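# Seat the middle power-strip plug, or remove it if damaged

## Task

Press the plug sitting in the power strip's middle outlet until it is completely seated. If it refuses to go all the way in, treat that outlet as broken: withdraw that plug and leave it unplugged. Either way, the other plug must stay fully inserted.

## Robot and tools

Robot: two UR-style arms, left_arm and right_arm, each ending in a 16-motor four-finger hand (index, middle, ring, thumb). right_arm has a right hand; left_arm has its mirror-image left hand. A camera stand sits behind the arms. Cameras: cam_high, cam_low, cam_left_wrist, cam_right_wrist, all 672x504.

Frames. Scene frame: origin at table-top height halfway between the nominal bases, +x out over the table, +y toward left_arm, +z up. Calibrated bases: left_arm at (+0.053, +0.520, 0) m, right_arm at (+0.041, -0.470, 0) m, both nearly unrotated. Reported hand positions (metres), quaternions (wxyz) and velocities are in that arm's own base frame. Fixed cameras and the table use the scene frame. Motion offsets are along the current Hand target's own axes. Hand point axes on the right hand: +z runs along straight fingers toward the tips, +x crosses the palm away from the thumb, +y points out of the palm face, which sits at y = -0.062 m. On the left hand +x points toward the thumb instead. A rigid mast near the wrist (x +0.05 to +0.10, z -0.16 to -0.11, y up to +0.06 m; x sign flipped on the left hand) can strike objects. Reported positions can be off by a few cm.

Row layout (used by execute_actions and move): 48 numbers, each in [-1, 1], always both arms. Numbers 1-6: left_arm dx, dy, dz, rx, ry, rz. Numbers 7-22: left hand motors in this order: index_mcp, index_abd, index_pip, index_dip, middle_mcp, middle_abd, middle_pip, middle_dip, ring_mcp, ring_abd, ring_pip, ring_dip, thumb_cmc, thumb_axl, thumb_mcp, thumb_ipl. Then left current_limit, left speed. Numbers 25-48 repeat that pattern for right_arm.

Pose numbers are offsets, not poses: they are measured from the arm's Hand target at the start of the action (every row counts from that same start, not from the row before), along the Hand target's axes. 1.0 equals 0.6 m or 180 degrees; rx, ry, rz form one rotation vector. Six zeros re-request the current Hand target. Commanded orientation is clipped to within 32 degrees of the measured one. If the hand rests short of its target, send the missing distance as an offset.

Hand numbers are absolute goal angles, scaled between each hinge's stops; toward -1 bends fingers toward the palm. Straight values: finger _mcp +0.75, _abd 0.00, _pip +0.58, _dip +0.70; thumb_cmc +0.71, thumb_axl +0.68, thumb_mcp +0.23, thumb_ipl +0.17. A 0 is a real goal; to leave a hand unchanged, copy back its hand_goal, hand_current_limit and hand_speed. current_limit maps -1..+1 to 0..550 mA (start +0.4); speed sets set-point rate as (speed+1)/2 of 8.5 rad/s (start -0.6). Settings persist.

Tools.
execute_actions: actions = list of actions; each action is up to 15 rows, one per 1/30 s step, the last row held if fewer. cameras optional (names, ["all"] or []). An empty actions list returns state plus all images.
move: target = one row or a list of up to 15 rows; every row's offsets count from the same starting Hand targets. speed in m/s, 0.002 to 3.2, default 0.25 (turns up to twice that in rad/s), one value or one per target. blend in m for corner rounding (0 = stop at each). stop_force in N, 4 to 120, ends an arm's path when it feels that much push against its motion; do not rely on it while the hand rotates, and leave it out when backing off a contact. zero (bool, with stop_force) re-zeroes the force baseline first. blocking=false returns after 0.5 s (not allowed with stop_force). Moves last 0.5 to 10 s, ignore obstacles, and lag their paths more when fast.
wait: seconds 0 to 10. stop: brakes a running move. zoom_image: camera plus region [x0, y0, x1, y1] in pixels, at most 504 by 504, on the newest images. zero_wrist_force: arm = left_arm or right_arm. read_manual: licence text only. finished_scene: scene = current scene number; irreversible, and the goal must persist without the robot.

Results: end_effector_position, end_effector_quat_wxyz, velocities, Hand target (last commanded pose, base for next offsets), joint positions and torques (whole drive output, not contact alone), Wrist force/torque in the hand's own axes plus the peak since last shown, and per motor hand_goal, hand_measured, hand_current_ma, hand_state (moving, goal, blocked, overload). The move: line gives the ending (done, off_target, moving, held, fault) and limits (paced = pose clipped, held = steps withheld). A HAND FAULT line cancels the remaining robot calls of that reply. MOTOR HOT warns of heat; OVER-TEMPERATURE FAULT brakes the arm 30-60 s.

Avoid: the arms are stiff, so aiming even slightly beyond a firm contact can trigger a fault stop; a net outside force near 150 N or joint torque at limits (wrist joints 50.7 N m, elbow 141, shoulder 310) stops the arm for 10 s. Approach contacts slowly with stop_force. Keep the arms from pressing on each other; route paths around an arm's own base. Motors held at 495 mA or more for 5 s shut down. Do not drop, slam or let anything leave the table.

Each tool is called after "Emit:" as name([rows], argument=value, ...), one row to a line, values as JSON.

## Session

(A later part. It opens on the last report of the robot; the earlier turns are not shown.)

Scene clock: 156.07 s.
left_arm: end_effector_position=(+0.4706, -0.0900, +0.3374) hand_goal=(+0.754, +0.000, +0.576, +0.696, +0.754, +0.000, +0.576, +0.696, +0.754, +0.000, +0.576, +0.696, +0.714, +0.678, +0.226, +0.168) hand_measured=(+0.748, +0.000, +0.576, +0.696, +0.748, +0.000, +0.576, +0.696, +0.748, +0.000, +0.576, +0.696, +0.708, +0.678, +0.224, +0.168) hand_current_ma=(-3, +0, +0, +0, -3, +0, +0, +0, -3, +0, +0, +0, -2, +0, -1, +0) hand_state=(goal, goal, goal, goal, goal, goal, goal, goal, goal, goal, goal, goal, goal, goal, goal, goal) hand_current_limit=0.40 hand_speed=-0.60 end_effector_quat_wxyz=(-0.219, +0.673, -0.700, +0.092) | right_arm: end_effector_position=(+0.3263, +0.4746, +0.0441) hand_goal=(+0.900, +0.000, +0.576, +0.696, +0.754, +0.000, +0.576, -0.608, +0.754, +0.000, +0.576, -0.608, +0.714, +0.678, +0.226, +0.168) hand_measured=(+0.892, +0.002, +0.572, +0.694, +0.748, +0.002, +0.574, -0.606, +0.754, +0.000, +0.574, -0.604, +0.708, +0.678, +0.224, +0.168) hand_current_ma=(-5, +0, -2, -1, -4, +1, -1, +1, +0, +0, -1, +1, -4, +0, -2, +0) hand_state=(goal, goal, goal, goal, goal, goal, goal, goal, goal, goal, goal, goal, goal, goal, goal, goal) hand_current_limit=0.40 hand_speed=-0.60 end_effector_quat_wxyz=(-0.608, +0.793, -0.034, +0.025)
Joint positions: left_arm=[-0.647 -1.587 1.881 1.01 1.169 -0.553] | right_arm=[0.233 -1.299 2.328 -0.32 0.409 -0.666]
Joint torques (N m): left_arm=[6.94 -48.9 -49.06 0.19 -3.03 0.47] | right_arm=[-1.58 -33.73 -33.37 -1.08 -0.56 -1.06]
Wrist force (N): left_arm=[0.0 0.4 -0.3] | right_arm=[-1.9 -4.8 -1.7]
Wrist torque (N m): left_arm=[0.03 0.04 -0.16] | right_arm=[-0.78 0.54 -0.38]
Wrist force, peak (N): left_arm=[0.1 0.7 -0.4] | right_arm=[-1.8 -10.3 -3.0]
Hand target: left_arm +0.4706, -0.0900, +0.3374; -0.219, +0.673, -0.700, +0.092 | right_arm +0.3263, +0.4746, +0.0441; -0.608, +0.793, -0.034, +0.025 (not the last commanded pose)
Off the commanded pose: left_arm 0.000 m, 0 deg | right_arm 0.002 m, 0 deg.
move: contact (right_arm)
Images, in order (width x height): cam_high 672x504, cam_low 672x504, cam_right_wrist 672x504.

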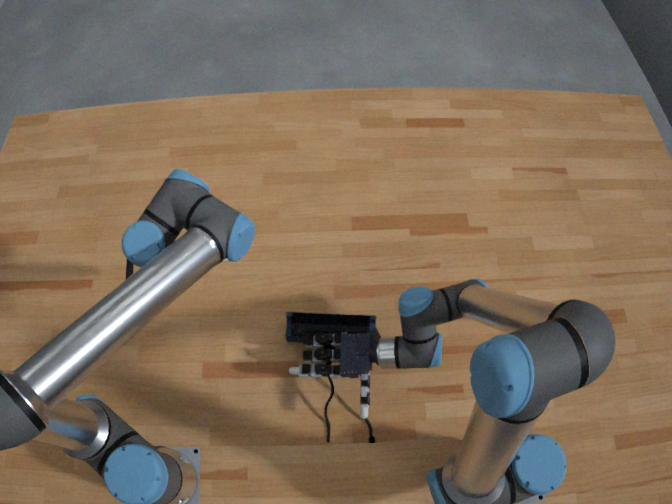

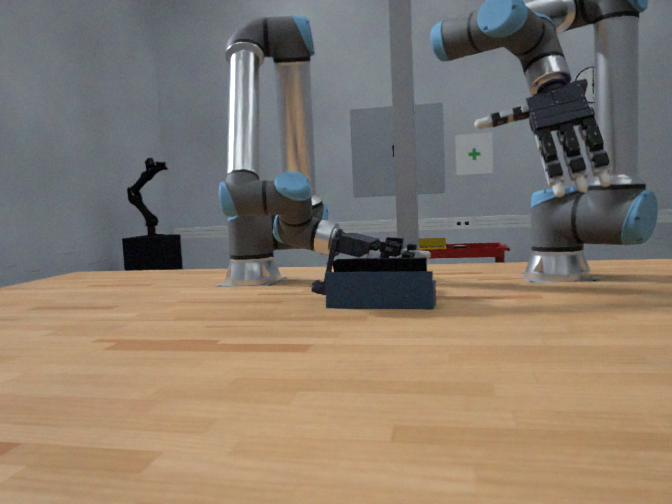

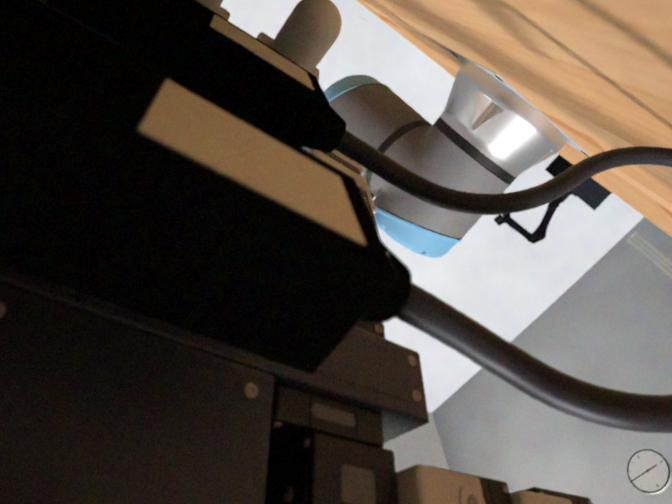

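Emit:
move(target=[0,0,0,0,0,0,0.754,0,0.576,0.696,0.754,0,0.576,0.696,0.754,0,0.576,0.696,0.714,0.678,0.226,0.168,0.4,-0.6,0,0,0,0,0,0,0.9,0,0.576,0.696,0.754,0,-0.226,-0.725,0.754,0,-0.226,-0.725,0.714,0.678,0.226,0.168,0.4,-0.7], speed=0.03, cameras=["cam_high", "cam_low", "cam_right_wrist"])

Emit:
zoom_image(camera="cam_high", region=[270, 290, 400, 410])

Scene clock: 157.70 s.
left_arm: end_effector_position=(+0.4706, -0.0900, +0.3374) hand_goal=(+0.754, +0.000, +0.576, +0.696, +0.754, +0.000, +0.576, +0.696, +0.754, +0.000, +0.576, +0.696, +0.714, +0.678, +0.226, +0.168) hand_measured=(+0.748, +0.000, +0.576, +0.696, +0.748, +0.000, +0.576, +0.696, +0.748, +0.000, +0.576, +0.696, +0.708, +0.678, +0.224, +0.168) hand_current_ma=(-3, +0, +0, +0, -3, +0, +0, +0, -3, +0, +0, +0, -2, +0, -1, +0) hand_state=(goal, goal, goal, goal, goal, goal, goal, goal, goal, goal, goal, goal, goal, goal, goal, goal) hand_current_limit=0.40 hand_speed=-0.60 end_effector_quat_wxyz=(-0.219, +0.673, -0.700, +0.092) | right_arm: end_effector_position=(+0.3263, +0.4746, +0.0441) hand_goal=(+0.900, +0.000, +0.576, +0.696, +0.754, +0.000, -0.226, -0.724, +0.754, +0.000, -0.226, -0.724, +0.714, +0.678, +0.226, +0.168) hand_measured=(+0.892, +0.002, +0.572, +0.694, +0.774, +0.002, -0.056, -0.694, +0.778, +0.006, -0.008, -0.692, +0.708, +0.678, +0.224, +0.168) hand_current_ma=(-5, +0, -2, -1, +25, +1, +383, +42, +32, +2, +385, +45, -4, +0, -2, +0) hand_state=(goal, goal, goal, goal, blocked, goal, blocked, blocked, blocked, goal, blocked, blocked, goal, goal, goal, goal) hand_current_limit=0.40 hand_speed=-0.70 end_effector_quat_wxyz=(-0.608, +0.793, -0.034, +0.025)
Joint positions: left_arm=[-0.647 -1.587 1.881 1.01 1.169 -0.553] | right_arm=[0.233 -1.299 2.328 -0.32 0.409 -0.666]
Joint torques (N m): left_arm=[7.17 -50.63 -48.4 0.19 -2.89 0.07] | right_arm=[-1.47 -43 -29.48 -0.17 0.37 0.28]
Wrist force (N): left_arm=[0.4 0.2 -0.2] | right_arm=[-6.1 1.4 18.6]
Wrist torque (N m): left_arm=[0.00 -0.01 -0.13] | right_arm=[-1.81 -0.53 -0.28]
Wrist force, peak (N): left_arm=[0.0 0.4 -0.6] | right_arm=[-6.2 1.1 19.0]
Hand target: left_arm +0.4706, -0.0900, +0.3374; -0.219, +0.673, -0.700, +0.092 | right_arm +0.3263, +0.4746, +0.0441; -0.608, +0.793, -0.034, +0.025
Off the commanded pose: left_arm 0.000 m, 0 deg | right_arm 0.000 m, 0 deg.
move: done
Images, in order (width x height): cam_high 672x504, cam_low 672x504, cam_right_wrist 672x504.

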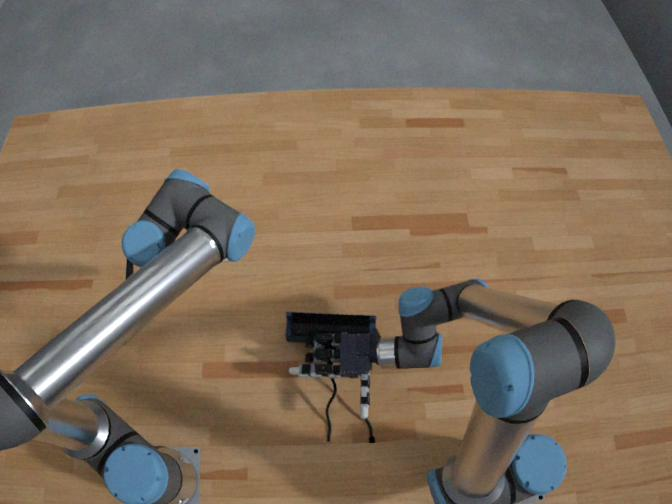

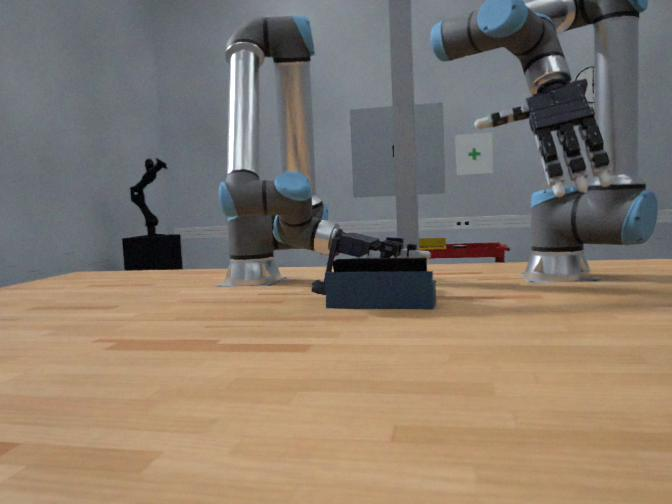

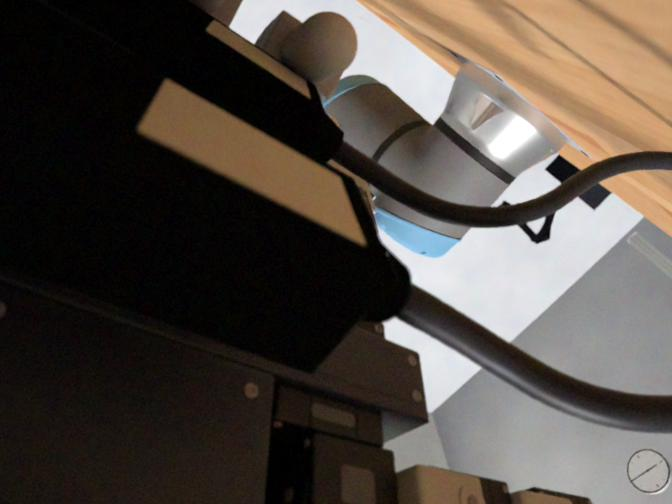

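Scaled by 3.877 from the camera's 672x504 image, which has a finer 960x720 frame.

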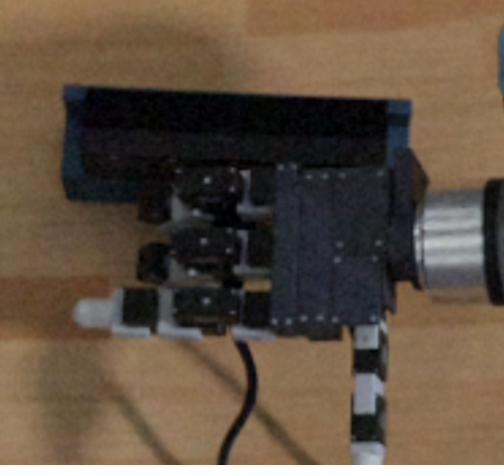

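Emit:
move(target=[0,0,0,0,0,0,0.754,0,0.576,0.696,0.754,0,0.576,0.696,0.754,0,0.576,0.696,0.714,0.678,0.226,0.168,0.4,-0.6,0,0,0,0,0,0,0.9,0,0.576,0.696,0.754,0,-0.1,-1,0.754,0,-0.1,-1,0.714,0.678,0.226,0.168,0.8,-0.7], speed=0.03, cameras=["cam_high", "cam_right_wrist"])

Scene clock: 159.57 s.
left_arm: end_effector_position=(+0.4706, -0.0900, +0.3374) hand_goal=(+0.754, +0.000, +0.576, +0.696, +0.754, +0.000, +0.576, +0.696, +0.754, +0.000, +0.576, +0.696, +0.714, +0.678, +0.226, +0.168) hand_measured=(+0.748, +0.000, +0.576, +0.696, +0.748, +0.000, +0.576, +0.696, +0.748, +0.000, +0.576, +0.696, +0.708, +0.678, +0.224, +0.168) hand_current_ma=(-3, +0, +0, +0, -3, +0, +0, +0, -3, +0, +0, +0, -2, +0, -1, +0) hand_state=(goal, goal, goal, goal, goal, goal, goal, goal, goal, goal, goal, goal, goal, goal, goal, goal) hand_current_limit=0.40 hand_speed=-0.60 end_effector_quat_wxyz=(-0.219, +0.673, -0.700, +0.092) | right_arm: end_effector_position=(+0.3263, +0.4746, +0.0441) hand_goal=(+0.900, +0.000, +0.576, +0.696, +0.754, +0.000, -0.100, -1.000, +0.754, +0.000, -0.100, -1.000, +0.714, +0.678, +0.226, +0.168) hand_measured=(+0.892, +0.002, +0.572, +0.694, +0.772, +0.004, -0.044, -0.746, +0.776, +0.010, -0.006, -0.726, +0.708, +0.678, +0.224, +0.168) hand_current_ma=(-5, +0, -2, -1, +20, +2, +107, +495, +29, +5, +228, +495, -4, +0, -2, +0) hand_state=(goal, goal, goal, goal, goal, goal, blocked, blocked, blocked, goal, blocked, blocked, goal, goal, goal, goal) hand_current_limit=0.80 hand_speed=-0.70 end_effector_quat_wxyz=(-0.608, +0.793, -0.034, +0.025)
Joint positions: left_arm=[-0.647 -1.587 1.881 1.01 1.169 -0.553] | right_arm=[0.233 -1.299 2.328 -0.32 0.409 -0.666]
Joint torques (N m): left_arm=[7.7 -48.39 -48.51 0.21 -2.8 0.63] | right_arm=[-10.74 -56.92 -20.29 2.22 0.94 1.12]
Wrist force (N): left_arm=[-0.2 0.4 -0.2] | right_arm=[-8.3 7.0 22.4]
Wrist torque (N m): left_arm=[0.03 0.07 -0.18] | right_arm=[-2.20 -0.99 0.02]
Wrist force, peak (N): left_arm=[-0.3 0.1 -0.7] | right_arm=[-8.2 7.0 22.8]
Hand target: left_arm +0.4706, -0.0900, +0.3374; -0.219, +0.673, -0.700, +0.092 | right_arm +0.3263, +0.4746, +0.0441; -0.608, +0.793, -0.034, +0.025
Off the commanded pose: left_arm 0.000 m, 0 deg | right_arm 0.000 m, 0 deg.
move: done
Images, in order (width x height): cam_high 672x504, cam_right_wrist 672x504.

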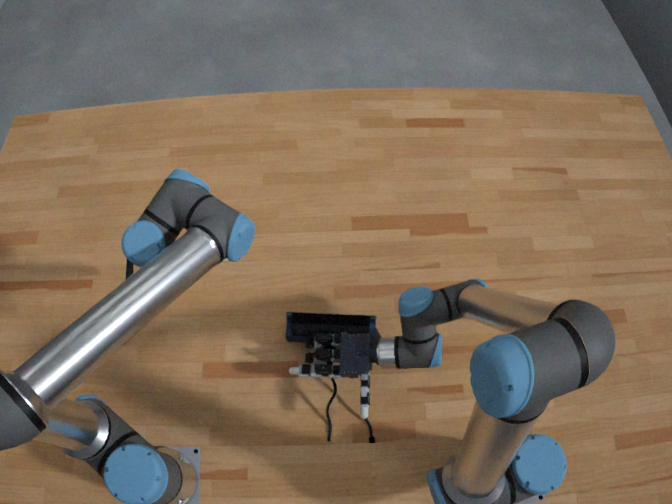

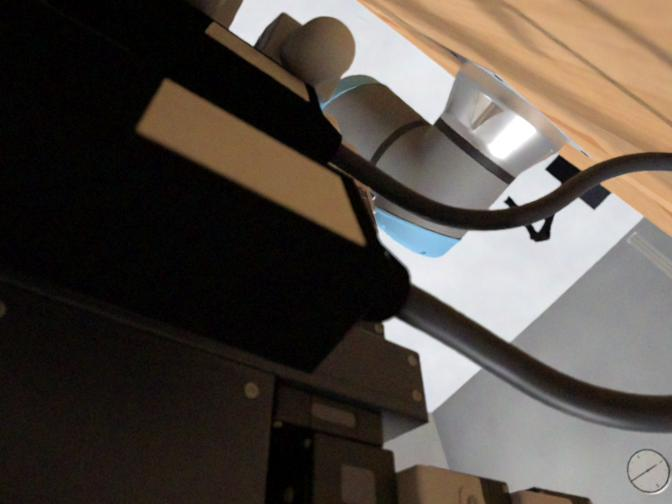

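Emit:
move(target=[0,0,0,0,0,0,0.754,0,0.576,0.696,0.754,0,0.576,0.696,0.754,0,0.576,0.696,0.714,0.678,0.226,0.168,0.4,-0.6,-0.025,0,0,0,0,0,0.9,0,0.576,0.696,0.754,0,-0.15,-1,0.754,0,-0.15,-1,0.714,0.678,0.226,0.168,0.75,-0.7], speed=0.02, cameras=["cam_high", "cam_right_wrist"])

Emit:
zoom_image(camera="cam_high", region=[270, 290, 400, 410])

Scene clock: 161.23 s.
left_arm: end_effector_position=(+0.4706, -0.0900, +0.3374) hand_goal=(+0.754, +0.000, +0.576, +0.696, +0.754, +0.000, +0.576, +0.696, +0.754, +0.000, +0.576, +0.696, +0.714, +0.678, +0.226, +0.168) hand_measured=(+0.748, +0.000, +0.576, +0.696, +0.748, +0.000, +0.576, +0.696, +0.748, +0.000, +0.576, +0.696, +0.708, +0.678, +0.224, +0.168) hand_current_ma=(-3, +0, +0, +0, -3, +0, +0, +0, -3, +0, +0, +0, -2, +0, -1, +0) hand_state=(goal, goal, goal, goal, goal, goal, goal, goal, goal, goal, goal, goal, goal, goal, goal, goal) hand_current_limit=0.40 hand_speed=-0.60 end_effector_quat_wxyz=(-0.219, +0.673, -0.700, +0.092) | right_arm: end_effector_position=(+0.3112, +0.4758, +0.0441) hand_goal=(+0.900, +0.000, +0.576, +0.696, +0.754, +0.000, -0.150, -1.000, +0.754, +0.000, -0.150, -1.000, +0.714, +0.678, +0.226, +0.168) hand_measured=(+0.892, +0.002, +0.572, +0.694, +0.770, +0.014, -0.088, -0.908, +0.768, -0.026, -0.024, -0.730, +0.708, +0.678, +0.224, +0.168) hand_current_ma=(-5, +0, -2, -1, +17, +10, +122, +224, +14, -25, +365, +481, -4, +0, -2, +0) hand_state=(goal, goal, goal, goal, goal, goal, blocked, blocked, goal, blocked, blocked, blocked, goal, goal, goal, goal) hand_current_limit=0.75 hand_speed=-0.70 end_effector_quat_wxyz=(-0.608, +0.793, -0.034, +0.025)
Joint positions: left_arm=[-0.647 -1.587 1.881 1.01 1.169 -0.553] | right_arm=[0.245 -1.318 2.352 -0.344 0.419 -0.646]
Joint torques (N m): left_arm=[9.27 -49.76 -49.85 0.02 -2.7 1] | right_arm=[-10.86 -36.91 -28.86 5.57 -2.98 -1.85]
Wrist force (N): left_arm=[-0.1 0.2 -0.3] | right_arm=[6.6 -0.6 11.5]
Wrist torque (N m): left_arm=[0.00 0.06 -0.17] | right_arm=[-1.37 -0.13 0.40]
Wrist force, peak (N): left_arm=[0.2 0.6 -0.2] | right_arm=[19.4 4.7 21.6]
Hand target: left_arm +0.4706, -0.0900, +0.3374; -0.219, +0.673, -0.700, +0.092 | right_arm +0.3114, +0.4758, +0.0442; -0.608, +0.793, -0.034, +0.025
Off the commanded pose: left_arm 0.000 m, 0 deg | right_arm 0.000 m, 0 deg.
move: done
Images, in order (width x height): cam_high 672x504, cam_right_wrist 672x504.

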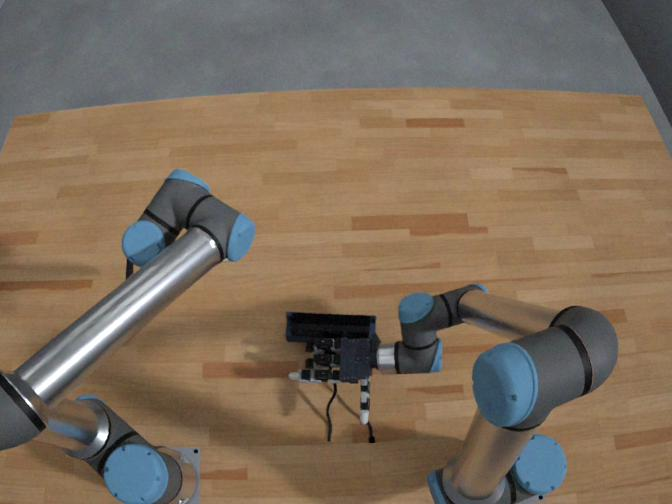

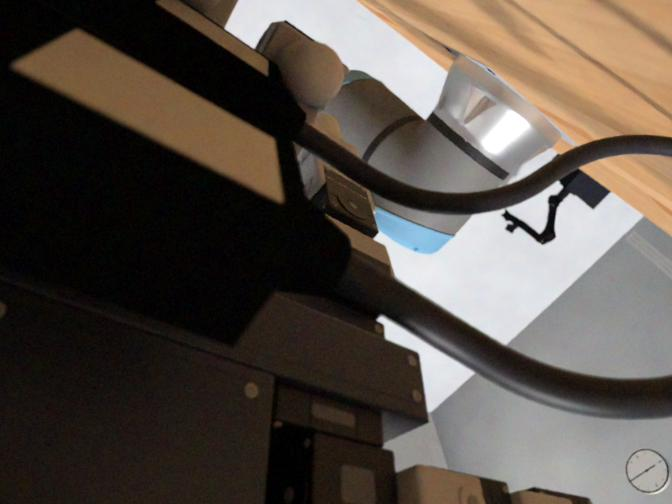

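Scaled by 3.877 from the camera's 672x504 image, which has a finer 960x720 frame.

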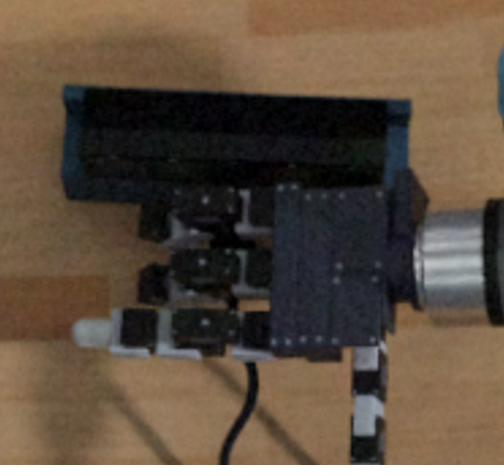

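Emit:
move([
  [0,0,0,0,0,0,0.754,0,0.576,0.696,0.754,0,0.576,0.696,0.754,0,0.576,0.696,0.714,0.678,0.226,0.168,0.4,-0.6,0,0,0,0,0,0,0.9,0,0.576,0.696,0.754,0,0.576,-0.609,0.754,0,0.576,-0.609,0.714,0.678,0.226,0.168,0.4,-0.5],
  [0,0,0,0,0,0,0.754,0,0.576,0.696,0.754,0,0.576,0.696,0.754,0,0.576,0.696,0.714,0.678,0.226,0.168,0.4,-0.6,0.0253,-0.004,0.0245,0,0,0,0.9,0,0.576,0.696,0.754,0,0.576,-0.609,0.754,0,0.576,-0.609,0.714,0.678,0.226,0.168,0.4,-0.5],
], speed=0.05, cameras=["cam_right_wrist"])

Scene clock: 166.23 s.
left_arm: end_effector_position=(+0.4706, -0.0900, +0.3374) hand_goal=(+0.754, +0.000, +0.576, +0.696, +0.754, +0.000, +0.576, +0.696, +0.754, +0.000, +0.576, +0.696, +0.714, +0.678, +0.226, +0.168) hand_measured=(+0.748, +0.000, +0.576, +0.696, +0.748, +0.000, +0.576, +0.696, +0.748, +0.000, +0.576, +0.696, +0.708, +0.678, +0.224, +0.168) hand_current_ma=(-3, +0, +0, +0, -3, +0, +0, +0, -3, +0, +0, +0, -2, +0, -1, +0) hand_state=(goal, goal, goal, goal, goal, goal, goal, goal, goal, goal, goal, goal, goal, goal, goal, goal) hand_current_limit=0.40 hand_speed=-0.60 end_effector_quat_wxyz=(-0.219, +0.673, -0.700, +0.092) | right_arm: end_effector_position=(+0.3279, +0.4894, +0.0426) hand_goal=(+0.900, +0.000, +0.576, +0.696, +0.754, +0.000, +0.576, -0.608, +0.754, +0.000, +0.576, -0.608, +0.714, +0.678, +0.226, +0.168) hand_measured=(+0.892, +0.002, +0.572, +0.694, +0.748, +0.004, +0.570, -0.610, +0.748, -0.002, +0.570, -0.610, +0.708, +0.678, +0.224, +0.168) hand_current_ma=(-5, +0, -2, -1, -4, +1, -4, -1, -4, -1, -4, -1, -4, +0, -2, +0) hand_state=(goal, goal, goal, goal, goal, goal, goal, goal, goal, goal, goal, goal, goal, goal, goal, goal) hand_current_limit=0.40 hand_speed=-0.50 end_effector_quat_wxyz=(-0.608, +0.793, -0.034, +0.026) end_effector_velocity=(-0.004, -0.002, +0.000) end_effector_angular_velocity=(+0.000, +0.000, +0.001)
Joint positions: left_arm=[-0.647 -1.587 1.881 1.01 1.169 -0.553] | right_arm=[0.269 -1.295 2.315 -0.361 0.437 -0.611]
Joint velocities: left_arm=[within noise] | right_arm=[-0.002 -0.004 0.008 0.001 -0.002 -0.005]
Joint torques (N m): left_arm=[8.99 -49.04 -48.71 0.03 -3.02 0.96] | right_arm=[-10.29 -54.97 -13.52 2.95 -2.83 -1.73]
Wrist force (N): left_arm=[0.1 0.4 -0.1] | right_arm=[-0.5 -3.6 -1.5]
Wrist torque (N m): left_arm=[0.02 0.03 -0.15] | right_arm=[-0.77 0.39 -0.19]
Wrist force, peak (N): left_arm=[0.1 0.5 -0.6] | right_arm=[6.0 -0.8 11.4]
Hand target: left_arm +0.4706, -0.0900, +0.3374; -0.219, +0.673, -0.700, +0.092 | right_arm +0.3277, +0.4893, +0.0426; -0.608, +0.793, -0.034, +0.025
Off the commanded pose: left_arm 0.000 m, 0 deg | right_arm 0.000 m, 0 deg.
move: done
Images, in order (width x height): cam_right_wrist 672x504.

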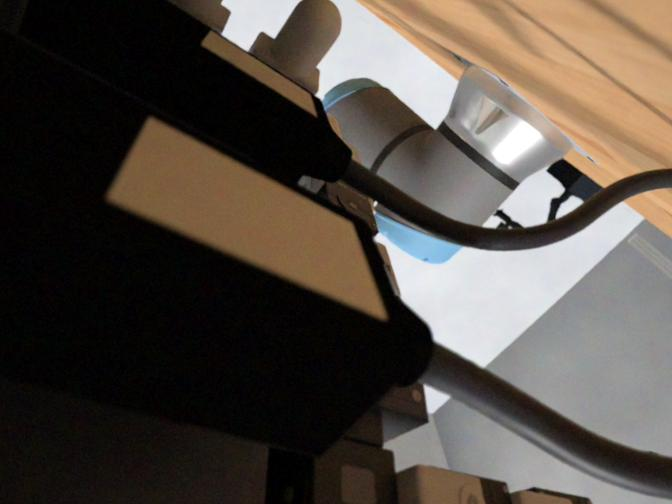

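Emit:
move(target=[0,0,0,0,0,0,0.754,0,0.576,0.696,0.754,0,0.576,0.696,0.754,0,0.576,0.696,0.714,0.678,0.226,0.168,0.4,-0.6,0,0.004,0,0,0,0,0.754,0,-0.7,-0.8,0.754,0,-0.55,-0.75,0.754,0,-0.55,-0.75,0.714,0.678,0.226,0.168,0.5,-0.5], speed=0.05, cameras=["cam_right_wrist", "cam_high"])

Emit:
zoom_image(camera="cam_high", region=[270, 290, 400, 410])

Scene clock: 168.03 s.
left_arm: end_effector_position=(+0.4706, -0.0900, +0.3374) hand_goal=(+0.754, +0.000, +0.576, +0.696, +0.754, +0.000, +0.576, +0.696, +0.754, +0.000, +0.576, +0.696, +0.714, +0.678, +0.226, +0.168) hand_measured=(+0.748, +0.000, +0.576, +0.696, +0.748, +0.000, +0.576, +0.696, +0.748, +0.000, +0.576, +0.696, +0.708, +0.678, +0.224, +0.168) hand_current_ma=(-3, +0, +0, +0, -3, +0, +0, +0, -3, +0, +0, +0, -2, +0, -1, +0) hand_state=(goal, goal, goal, goal, goal, goal, goal, goal, goal, goal, goal, goal, goal, goal, goal, goal) hand_current_limit=0.40 hand_speed=-0.60 end_effector_quat_wxyz=(-0.219, +0.673, -0.700, +0.092) | right_arm: end_effector_position=(+0.3277, +0.4887, +0.0403) hand_goal=(+0.754, +0.000, -0.700, -0.800, +0.754, +0.000, -0.550, -0.750, +0.754, +0.000, -0.550, -0.750, +0.714, +0.678, +0.226, +0.168) hand_measured=(+0.718, -0.014, -0.662, -0.676, +0.794, +0.002, -0.328, -0.714, +0.780, +0.000, -0.286, -0.720, +0.708, +0.678, +0.224, +0.168) hand_current_ma=(-58, -10, +56, +359, +66, +1, +412, +53, +36, +0, +412, +40, -4, +0, -2, +0) hand_state=(blocked, goal, blocked, blocked, blocked, goal, blocked, blocked, blocked, goal, blocked, blocked, goal, goal, goal, goal) hand_current_limit=0.50 hand_speed=-0.50 end_effector_quat_wxyz=(-0.608, +0.793, -0.034, +0.025)
Joint positions: left_arm=[-0.647 -1.587 1.881 1.01 1.169 -0.553] | right_arm=[0.267 -1.291 2.317 -0.364 0.436 -0.613]
Joint torques (N m): left_arm=[6.38 -48.26 -48.74 -0.22 -2.6 1.03] | right_arm=[-13.48 -57.03 -22.69 3.41 -1.01 -0.33]
Wrist force (N): left_arm=[-0.2 0.4 -0.4] | right_arm=[-7.0 2.8 9.9]
Wrist torque (N m): left_arm=[0.05 0.07 -0.19] | right_arm=[-1.09 -0.41 -0.46]
Wrist force, peak (N): left_arm=[0.1 0.1 -0.8] | right_arm=[-3.1 3.7 17.0]
Hand target: left_arm +0.4706, -0.0900, +0.3374; -0.219, +0.673, -0.700, +0.092 | right_arm +0.3277, +0.4887, +0.0403; -0.608, +0.793, -0.034, +0.025
Off the commanded pose: left_arm 0.000 m, 0 deg | right_arm 0.000 m, 0 deg.
move: done
Images, in order (width x height): cam_high 672x504, cam_right_wrist 672x504.

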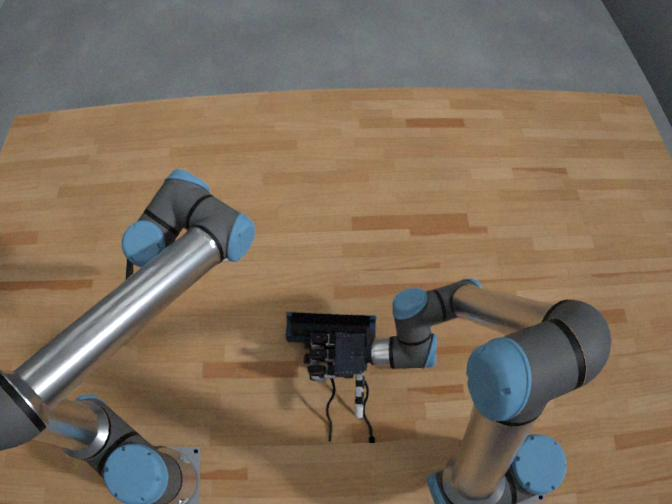

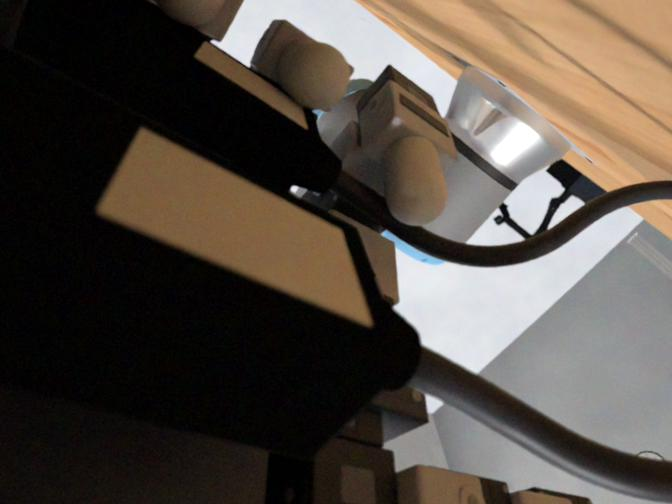

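Scaled by 3.877 from the camera's 672x504 image, which has a finer 960x720 frame.

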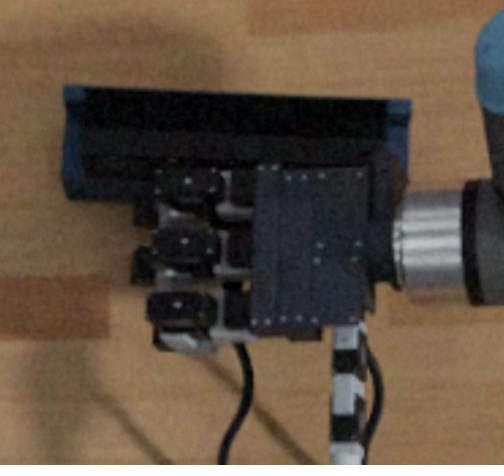

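Emit:
move([
  [0,0,0,0,0,0,0.754,0,0.576,0.696,0.754,0,0.576,0.696,0.754,0,0.576,0.696,0.714,0.678,0.226,0.168,0.4,-0.6,0,0,0,0,0,0,0.754,0,-0.8,-1,0.754,0,-0.6,-1,0.754,0,-0.6,-1,0.714,0.678,0.226,0.168,0.95,-0.4],
  [0,0,0,0,0,0,0.754,0,0.576,0.696,0.754,0,0.576,0.696,0.754,0,0.576,0.696,0.714,0.678,0.226,0.168,0.4,-0.6,-0.025,0,0,0,0,0,0.754,0,-0.8,-1,0.754,0,-0.6,-1,0.754,0,-0.6,-1,0.714,0.678,0.226,0.168,0.95,-0.4],
], speed=0.03, cameras=["cam_right_wrist", "cam_high"])

Emit:
zoom_image(camera="cam_high", region=[270, 290, 400, 410])

Scene clock: 170.20 s.
left_arm: end_effector_position=(+0.4706, -0.0900, +0.3374) hand_goal=(+0.754, +0.000, +0.576, +0.696, +0.754, +0.000, +0.576, +0.696, +0.754, +0.000, +0.576, +0.696, +0.714, +0.678, +0.226, +0.168) hand_measured=(+0.748, +0.000, +0.576, +0.696, +0.748, +0.000, +0.576, +0.696, +0.748, +0.000, +0.576, +0.696, +0.708, +0.678, +0.224, +0.168) hand_current_ma=(-3, +0, +0, +0, -3, +0, +0, +0, -3, +0, +0, +0, -2, +0, -1, +0) hand_state=(goal, goal, goal, goal, goal, goal, goal, goal, goal, goal, goal, goal, goal, goal, goal, goal) hand_current_limit=0.40 hand_speed=-0.60 end_effector_quat_wxyz=(-0.219, +0.673, -0.700, +0.092) | right_arm: end_effector_position=(+0.3125, +0.4900, +0.0403) hand_goal=(+0.754, +0.000, -0.800, -1.000, +0.754, +0.000, -0.600, -1.000, +0.754, +0.000, -0.600, -1.000, +0.714, +0.678, +0.226, +0.168) hand_measured=(+0.710, -0.014, -0.694, -0.726, +0.808, +0.002, -0.356, -0.726, +0.770, -0.002, -0.292, -0.734, +0.708, +0.678, +0.224, +0.168) hand_current_ma=(-80, -11, +277, +536, +109, +0, +536, +536, +16, -1, +536, +536, -4, +0, -2, +0) hand_state=(blocked, moving, blocked, blocked, blocked, moving, blocked, blocked, goal, goal, blocked, blocked, goal, goal, goal, goal) hand_current_limit=0.95 hand_speed=-0.40 end_effector_quat_wxyz=(-0.608, +0.793, -0.034, +0.025)
Joint positions: left_arm=[-0.647 -1.587 1.881 1.01 1.169 -0.553] | right_arm=[0.281 -1.309 2.341 -0.388 0.447 -0.593]
Joint torques (N m): left_arm=[6.63 -49.07 -48.85 0.24 -2.96 1.11] | right_arm=[-20.14 -36.7 -40.03 2.79 0.22 -1.83]
Wrist force (N): left_arm=[0.2 0.2 -0.3] | right_arm=[-11.3 -5.1 6.9]
Wrist torque (N m): left_arm=[0.02 0.01 -0.14] | right_arm=[-1.21 -0.36 -1.08]
Wrist force, peak (N): left_arm=[-0.1 0.6 -0.5] | right_arm=[27.5 -2.6 5.1]
Hand target: left_arm +0.4706, -0.0900, +0.3374; -0.219, +0.673, -0.700, +0.092 | right_arm +0.3127, +0.4900, +0.0403; -0.608, +0.793, -0.034, +0.025
Off the commanded pose: left_arm 0.000 m, 0 deg | right_arm 0.000 m, 0 deg.
move: done
Images, in order (width x height): cam_high 672x504, cam_right_wrist 672x504.

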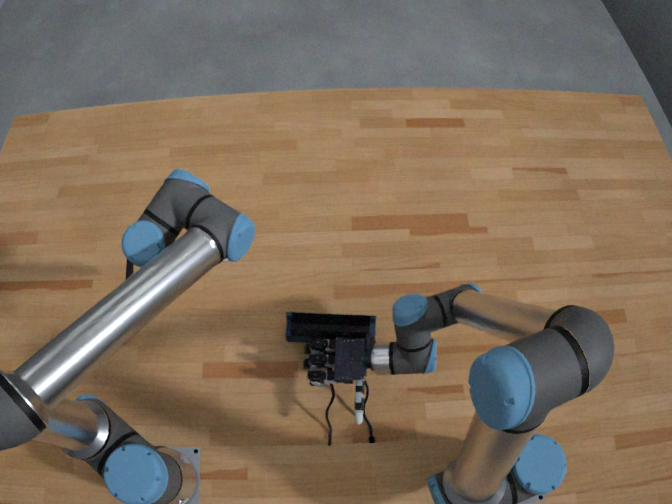

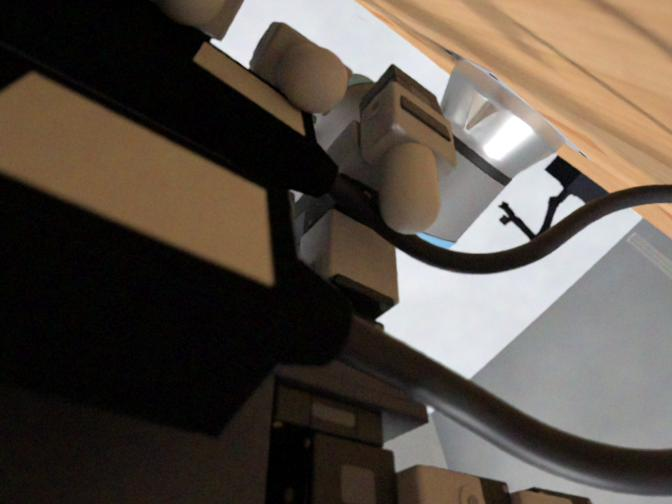

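Scaled by 3.877 from the camera's 672x504 image, which has a finer 960x720 frame.

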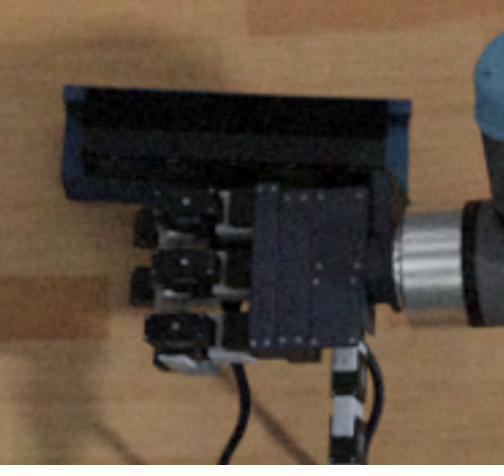

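Emit:
move(target=[0,0,0,0,0,0,0.754,0,0.576,0.696,0.754,0,0.576,0.696,0.754,0,0.576,0.696,0.714,0.678,0.226,0.168,0.4,-0.6,-0.13,0,0,0,0,0,0.754,0,-0.8,-1,0.754,0,-0.6,-1,0.754,0,-0.6,-1,0.714,0.678,0.226,0.168,0.7,-0.4], speed=0.06, cameras=["cam_right_wrist", "cam_high", "cam_low"])

Emit:
zoom_image(camera="cam_high", region=[250, 290, 420, 460])

Scene clock: 172.47 s.
left_arm: end_effector_position=(+0.4706, -0.0900, +0.3374) hand_goal=(+0.754, +0.000, +0.576, +0.696, +0.754, +0.000, +0.576, +0.696, +0.754, +0.000, +0.576, +0.696, +0.714, +0.678, +0.226, +0.168) hand_measured=(+0.748, +0.000, +0.576, +0.696, +0.748, +0.000, +0.576, +0.696, +0.748, +0.000, +0.576, +0.696, +0.708, +0.678, +0.224, +0.168) hand_current_ma=(-3, +0, +0, +0, -3, +0, +0, +0, -3, +0, +0, +0, -2, +0, -1, +0) hand_state=(goal, goal, goal, goal, goal, goal, goal, goal, goal, goal, goal, goal, goal, goal, goal, goal) hand_current_limit=0.40 hand_speed=-0.60 end_effector_quat_wxyz=(-0.219, +0.673, -0.700, +0.092) | right_arm: end_effector_position=(+0.2349, +0.4966, +0.0404) hand_goal=(+0.754, +0.000, -0.800, -1.000, +0.754, +0.000, -0.600, -1.000, +0.754, +0.000, -0.600, -1.000, +0.714, +0.678, +0.226, +0.168) hand_measured=(+0.710, -0.018, -0.694, -0.732, +0.804, +0.002, -0.356, -0.724, +0.752, +0.006, -0.292, -0.734, +0.708, +0.678, +0.224, +0.168) hand_current_ma=(-80, -16, +277, +468, +97, +0, +467, +467, -1, +2, +468, +467, -4, +0, -2, +0) hand_state=(blocked, goal, blocked, blocked, blocked, goal, blocked, blocked, goal, goal, blocked, blocked, goal, goal, goal, goal) hand_current_limit=0.70 hand_speed=-0.40 end_effector_quat_wxyz=(-0.608, +0.793, -0.034, +0.025)
Joint positions: left_arm=[-0.647 -1.587 1.881 1.01 1.169 -0.553] | right_arm=[0.369 -1.402 2.454 -0.502 0.52 -0.487]
Joint torques (N m): left_arm=[6.53 -48.43 -49.27 -0.18 -2.93 1.01] | right_arm=[-16.03 -23.48 -34.01 3.86 -3.58 -1.73]
Wrist force (N): left_arm=[0.0 0.4 -0.5] | right_arm=[-0.5 -1.5 -1.3]
Wrist torque (N m): left_arm=[0.05 0.04 -0.16] | right_arm=[-0.57 0.35 -0.05]
Wrist force, peak (N): left_arm=[-0.1 0.6 -0.5] | right_arm=[-17.5 -4.7 8.8]
Hand target: left_arm +0.4706, -0.0900, +0.3374; -0.219, +0.673, -0.700, +0.092 | right_arm +0.2350, +0.4966, +0.0405; -0.608, +0.793, -0.034, +0.025
Off the commanded pose: left_arm 0.000 m, 0 deg | right_arm 0.000 m, 0 deg.
move: done
Images, in order (width x height): cam_high 672x504, cam_low 672x504, cam_right_wrist 672x504.

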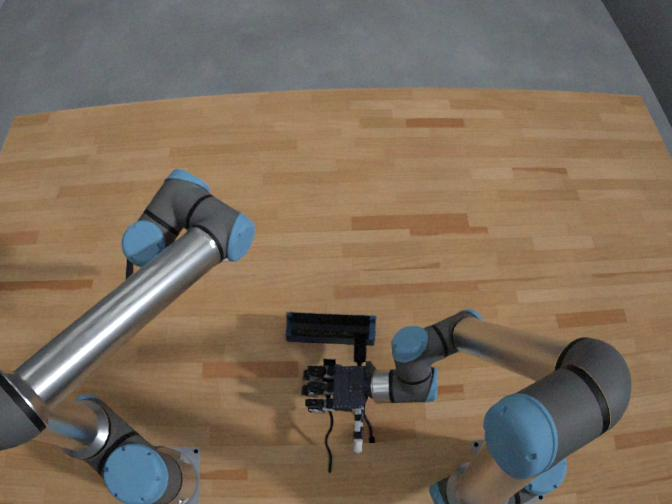

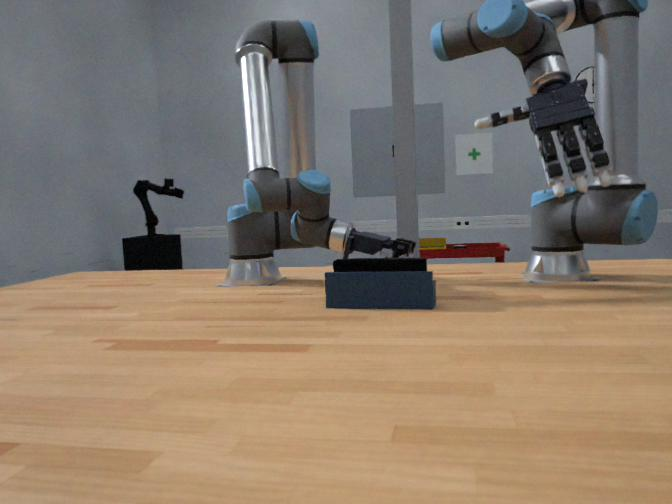

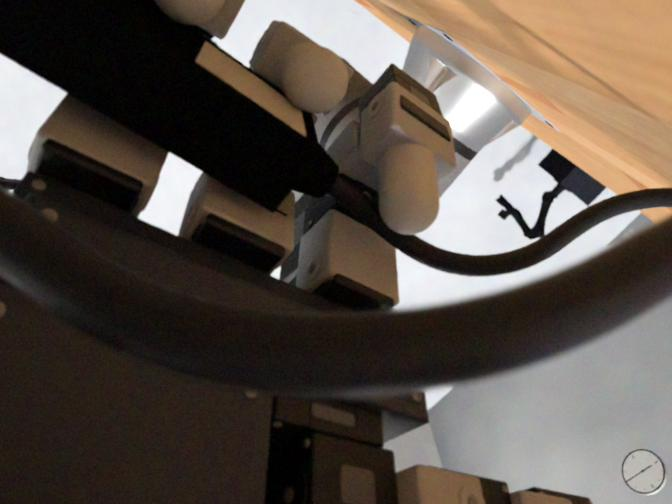

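Scaled by 2.965 from the camera's 672x504 image, which has a finer 960x720 frame.

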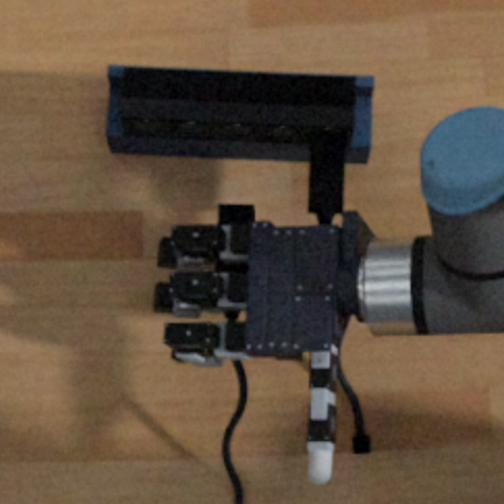

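Emit:
move([
  [0,0,0,0,0,0,0.754,0,0.576,0.696,0.754,0,0.576,0.696,0.754,0,0.576,0.696,0.714,0.678,0.226,0.168,0.4,-0.6,0,-0.1288,-0.0345,0,0,0,0.754,0,-0.8,-1,0.754,0,-0.6,-1,0.754,0,-0.6,-1,0.714,0.678,0.226,0.168,0.6,-0.4],
  [0,0,0,0,0,0,0.754,0,0.576,0.696,0.754,0,0.576,0.696,0.754,0,0.576,0.696,0.714,0.678,0.226,0.168,0.4,-0.6,-0.0213,-0.1643,0.0978,-0.0944,0,0,0.754,0,-0.8,-1,0.754,0,-0.6,-1,0.754,0,-0.6,-1,0.714,0.678,0.226,0.168,0.6,-0.4],
], speed=0.12, blend=[0.02, 0], cameras=["cam_right_wrist", "cam_high", "cam_low"])

Emit:
zoom_image(camera="cam_high", region=[230, 290, 420, 480])

Scene clock: 180.00 s.
left_arm: end_effector_position=(+0.4706, -0.0900, +0.3374) hand_goal=(+0.754, +0.000, +0.576, +0.696, +0.754, +0.000, +0.576, +0.696, +0.754, +0.000, +0.576, +0.696, +0.714, +0.678, +0.226, +0.168) hand_measured=(+0.748, +0.000, +0.576, +0.696, +0.748, +0.000, +0.576, +0.696, +0.748, +0.000, +0.576, +0.696, +0.708, +0.678, +0.224, +0.168) hand_current_ma=(-3, +0, +0, +0, -3, +0, +0, +0, -3, +0, +0, +0, -2, +0, -1, +0) hand_state=(goal, goal, goal, goal, goal, goal, goal, goal, goal, goal, goal, goal, goal, goal, goal, goal) hand_current_limit=0.40 hand_speed=-0.60 end_effector_quat_wxyz=(-0.219, +0.673, -0.700, +0.092) | right_arm: end_effector_position=(+0.2294, +0.5796, +0.1205) hand_goal=(+0.754, +0.000, -0.800, -1.000, +0.754, +0.000, -0.600, -1.000, +0.754, +0.000, -0.600, -1.000, +0.714, +0.678, +0.226, +0.168) hand_measured=(+0.710, -0.020, -0.694, -0.732, +0.804, +0.002, -0.356, -0.722, +0.750, +0.006, -0.292, -0.734, +0.708, +0.678, +0.224, +0.168) hand_current_ma=(-80, -16, +277, +440, +96, +0, +440, +440, -2, +2, +440, +440, -4, +0, -2, +0) hand_state=(blocked, goal, blocked, blocked, blocked, goal, blocked, blocked, goal, goal, blocked, blocked, goal, goal, goal, goal) hand_current_limit=0.60 hand_speed=-0.40 end_effector_quat_wxyz=(-0.484, +0.874, -0.038, +0.020)
Joint positions: left_arm=[-0.647 -1.587 1.881 1.01 1.169 -0.553] | right_arm=[0.676 -1.418 2.131 0.023 0.909 -0.507]
Joint torques (N m): left_arm=[5.53 -49.5 -49.3 -0.02 -2.78 1.63] | right_arm=[7.61 -38.89 -34.21 0.93 -0.62 -0.88]
Wrist force (N): left_arm=[0.0 0.2 -0.2] | right_arm=[-0.8 -1.6 -0.3]
Wrist torque (N m): left_arm=[0.00 0.04 -0.16] | right_arm=[-0.55 0.32 -0.22]
Wrist force, peak (N): left_arm=[0.0 0.7 -0.3] | right_arm=[-0.4 -2.5 0.7]
Hand target: left_arm +0.4706, -0.0900, +0.3374; -0.219, +0.673, -0.700, +0.092 | right_arm +0.2294, +0.5796, +0.1205; -0.484, +0.874, -0.038, +0.020
Off the commanded pose: left_arm 0.000 m, 0 deg | right_arm 0.000 m, 0 deg.
move: done
Images, in order (width x height): cam_high 672x504, cam_low 672x504, cam_right_wrist 672x504.

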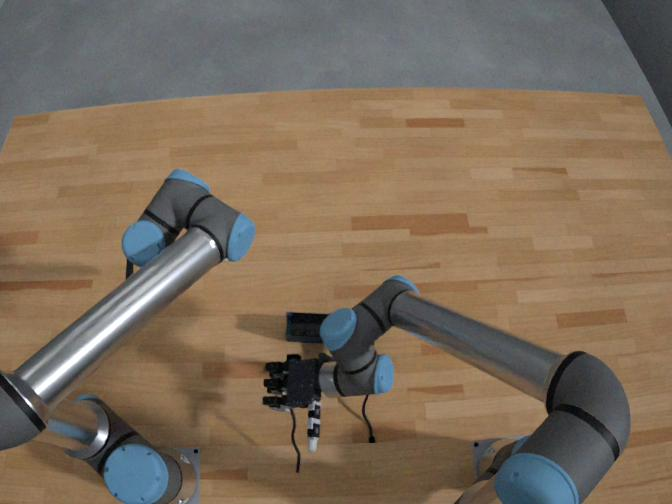

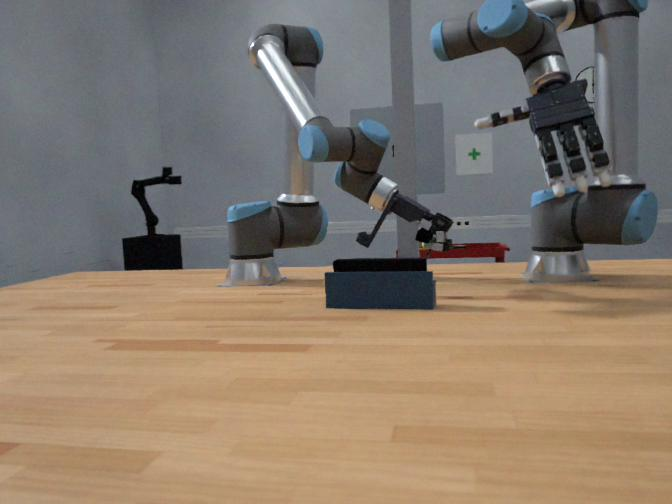

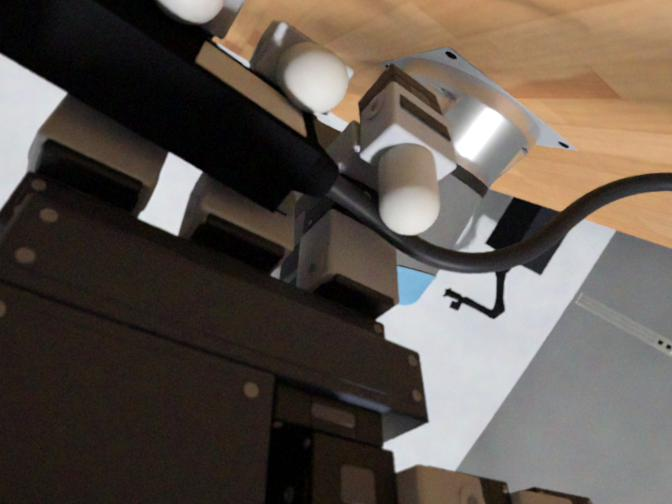

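Scaled by 2.653 from the camera's 672x504 image, which has a finer 960x720 frame.

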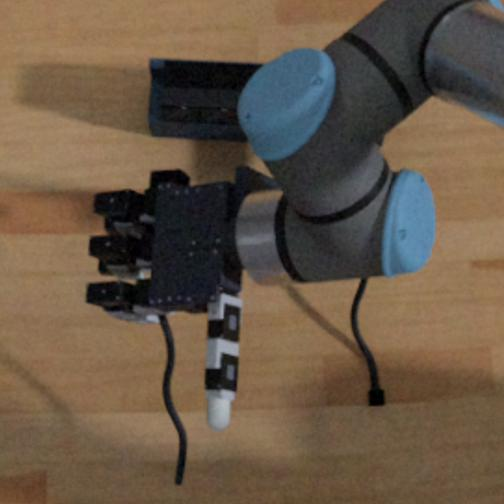

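Emit:
move(target=[0,0,0,0,0,0,0.754,0,0.576,0.696,0.754,0,0.576,0.696,0.754,0,0.576,0.696,0.714,0.678,0.226,0.168,0.4,-0.6,0,0.1505,0.094,0,0,0,0.754,0,-0.8,-1,0.754,0,-0.6,-1,0.754,0,-0.6,-1,0.714,0.678,0.226,0.168,0.6,-0.4], speed=0.05, stop_force=5, cameras=["cam_right_wrist", "cam_high", "cam_low"])

Emit:
zoom_image(camera="cam_low", region=[340, 180, 500, 320])

Scene clock: 182.90 s.
left_arm: end_effector_position=(+0.4706, -0.0900, +0.3374) hand_goal=(+0.754, +0.000, +0.576, +0.696, +0.754, +0.000, +0.576, +0.696, +0.754, +0.000, +0.576, +0.696, +0.714, +0.678, +0.226, +0.168) hand_measured=(+0.748, +0.000, +0.576, +0.696, +0.748, +0.000, +0.576, +0.696, +0.748, +0.000, +0.576, +0.696, +0.708, +0.678, +0.224, +0.168) hand_current_ma=(-3, +0, +0, +0, -3, +0, +0, +0, -3, +0, +0, +0, -2, +0, -1, +0) hand_state=(goal, goal, goal, goal, goal, goal, goal, goal, goal, goal, goal, goal, goal, goal, goal, goal) hand_current_limit=0.40 hand_speed=-0.60 end_effector_quat_wxyz=(-0.219, +0.673, -0.700, +0.092) | right_arm: end_effector_position=(+0.2293, +0.5796, +0.0578) hand_goal=(+0.754, +0.000, -0.800, -1.000, +0.754, +0.000, -0.600, -1.000, +0.754, +0.000, -0.600, -1.000, +0.714, +0.678, +0.226, +0.168) hand_measured=(+0.710, -0.020, -0.694, -0.732, +0.804, +0.002, -0.356, -0.722, +0.750, +0.006, -0.292, -0.734, +0.708, +0.678, +0.224, +0.168) hand_current_ma=(-80, -16, +277, +440, +94, +0, +440, +440, -2, +2, +440, +440, -4, +0, -2, +0) hand_state=(blocked, goal, blocked, blocked, blocked, goal, blocked, blocked, goal, goal, blocked, blocked, goal, goal, goal, goal) hand_current_limit=0.60 hand_speed=-0.40 end_effector_quat_wxyz=(-0.484, +0.874, -0.038, +0.020)
Joint positions: left_arm=[-0.647 -1.587 1.881 1.01 1.169 -0.553] | right_arm=[0.676 -1.332 2.174 -0.106 0.909 -0.507]
Joint torques (N m): left_arm=[6.74 -48.32 -48.44 0.37 -2.68 1.43] | right_arm=[-11.71 -39.27 -41.34 -1.81 1.33 1.34]
Wrist force (N): left_arm=[0.0 0.6 -0.2] | right_arm=[-1.7 -4.5 -0.4]
Wrist torque (N m): left_arm=[0.05 0.04 -0.17] | right_arm=[-1.01 0.45 -0.37]
Wrist force, peak (N): left_arm=[0.0 0.8 0.0] | right_arm=[-11.0 -30.3 -5.2]
Hand target: left_arm +0.4706, -0.0900, +0.3374; -0.219, +0.673, -0.700, +0.092 | right_arm +0.2293, +0.5796, +0.0578; -0.484, +0.874, -0.038, +0.020 (not the last commanded pose)
Off the commanded pose: left_arm 0.000 m, 0 deg | right_arm 0.044 m, 0 deg.
move: contact (right_arm)
Images, in order (width x height): cam_high 672x504, cam_low 672x504, cam_right_wrist 672x504.

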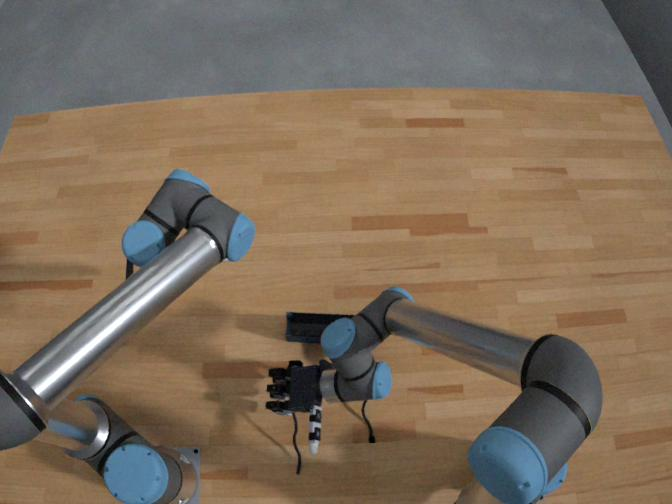

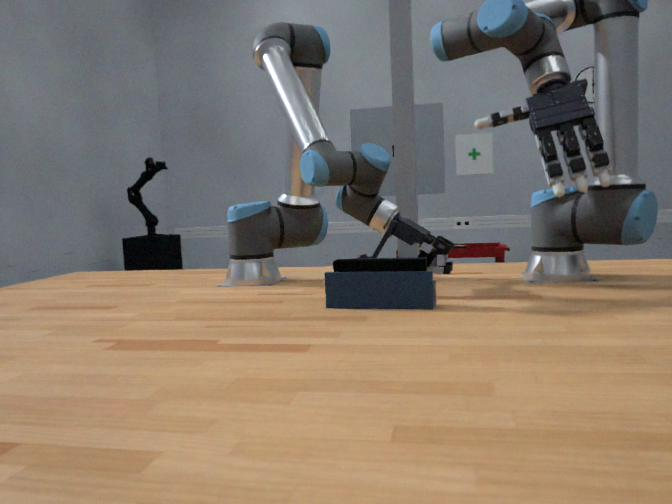

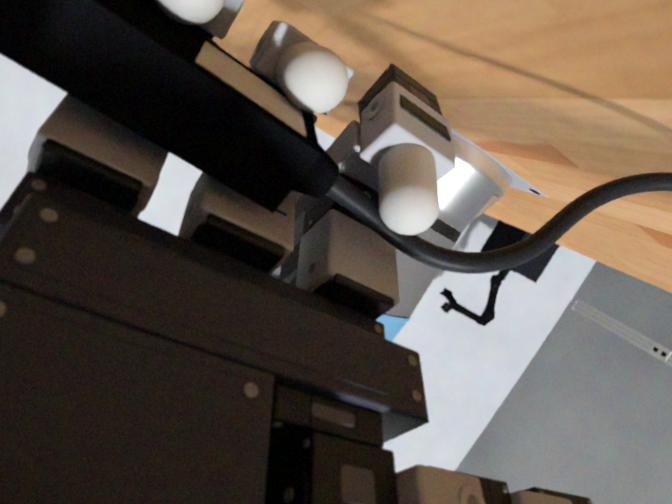

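Scaled by 3.150 from the camera's 672x504 image, which has a finer 960x720 frame.

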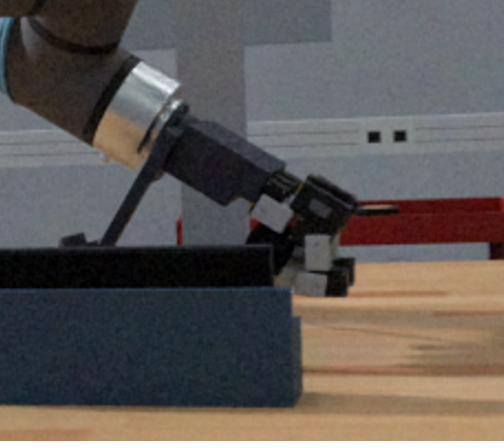

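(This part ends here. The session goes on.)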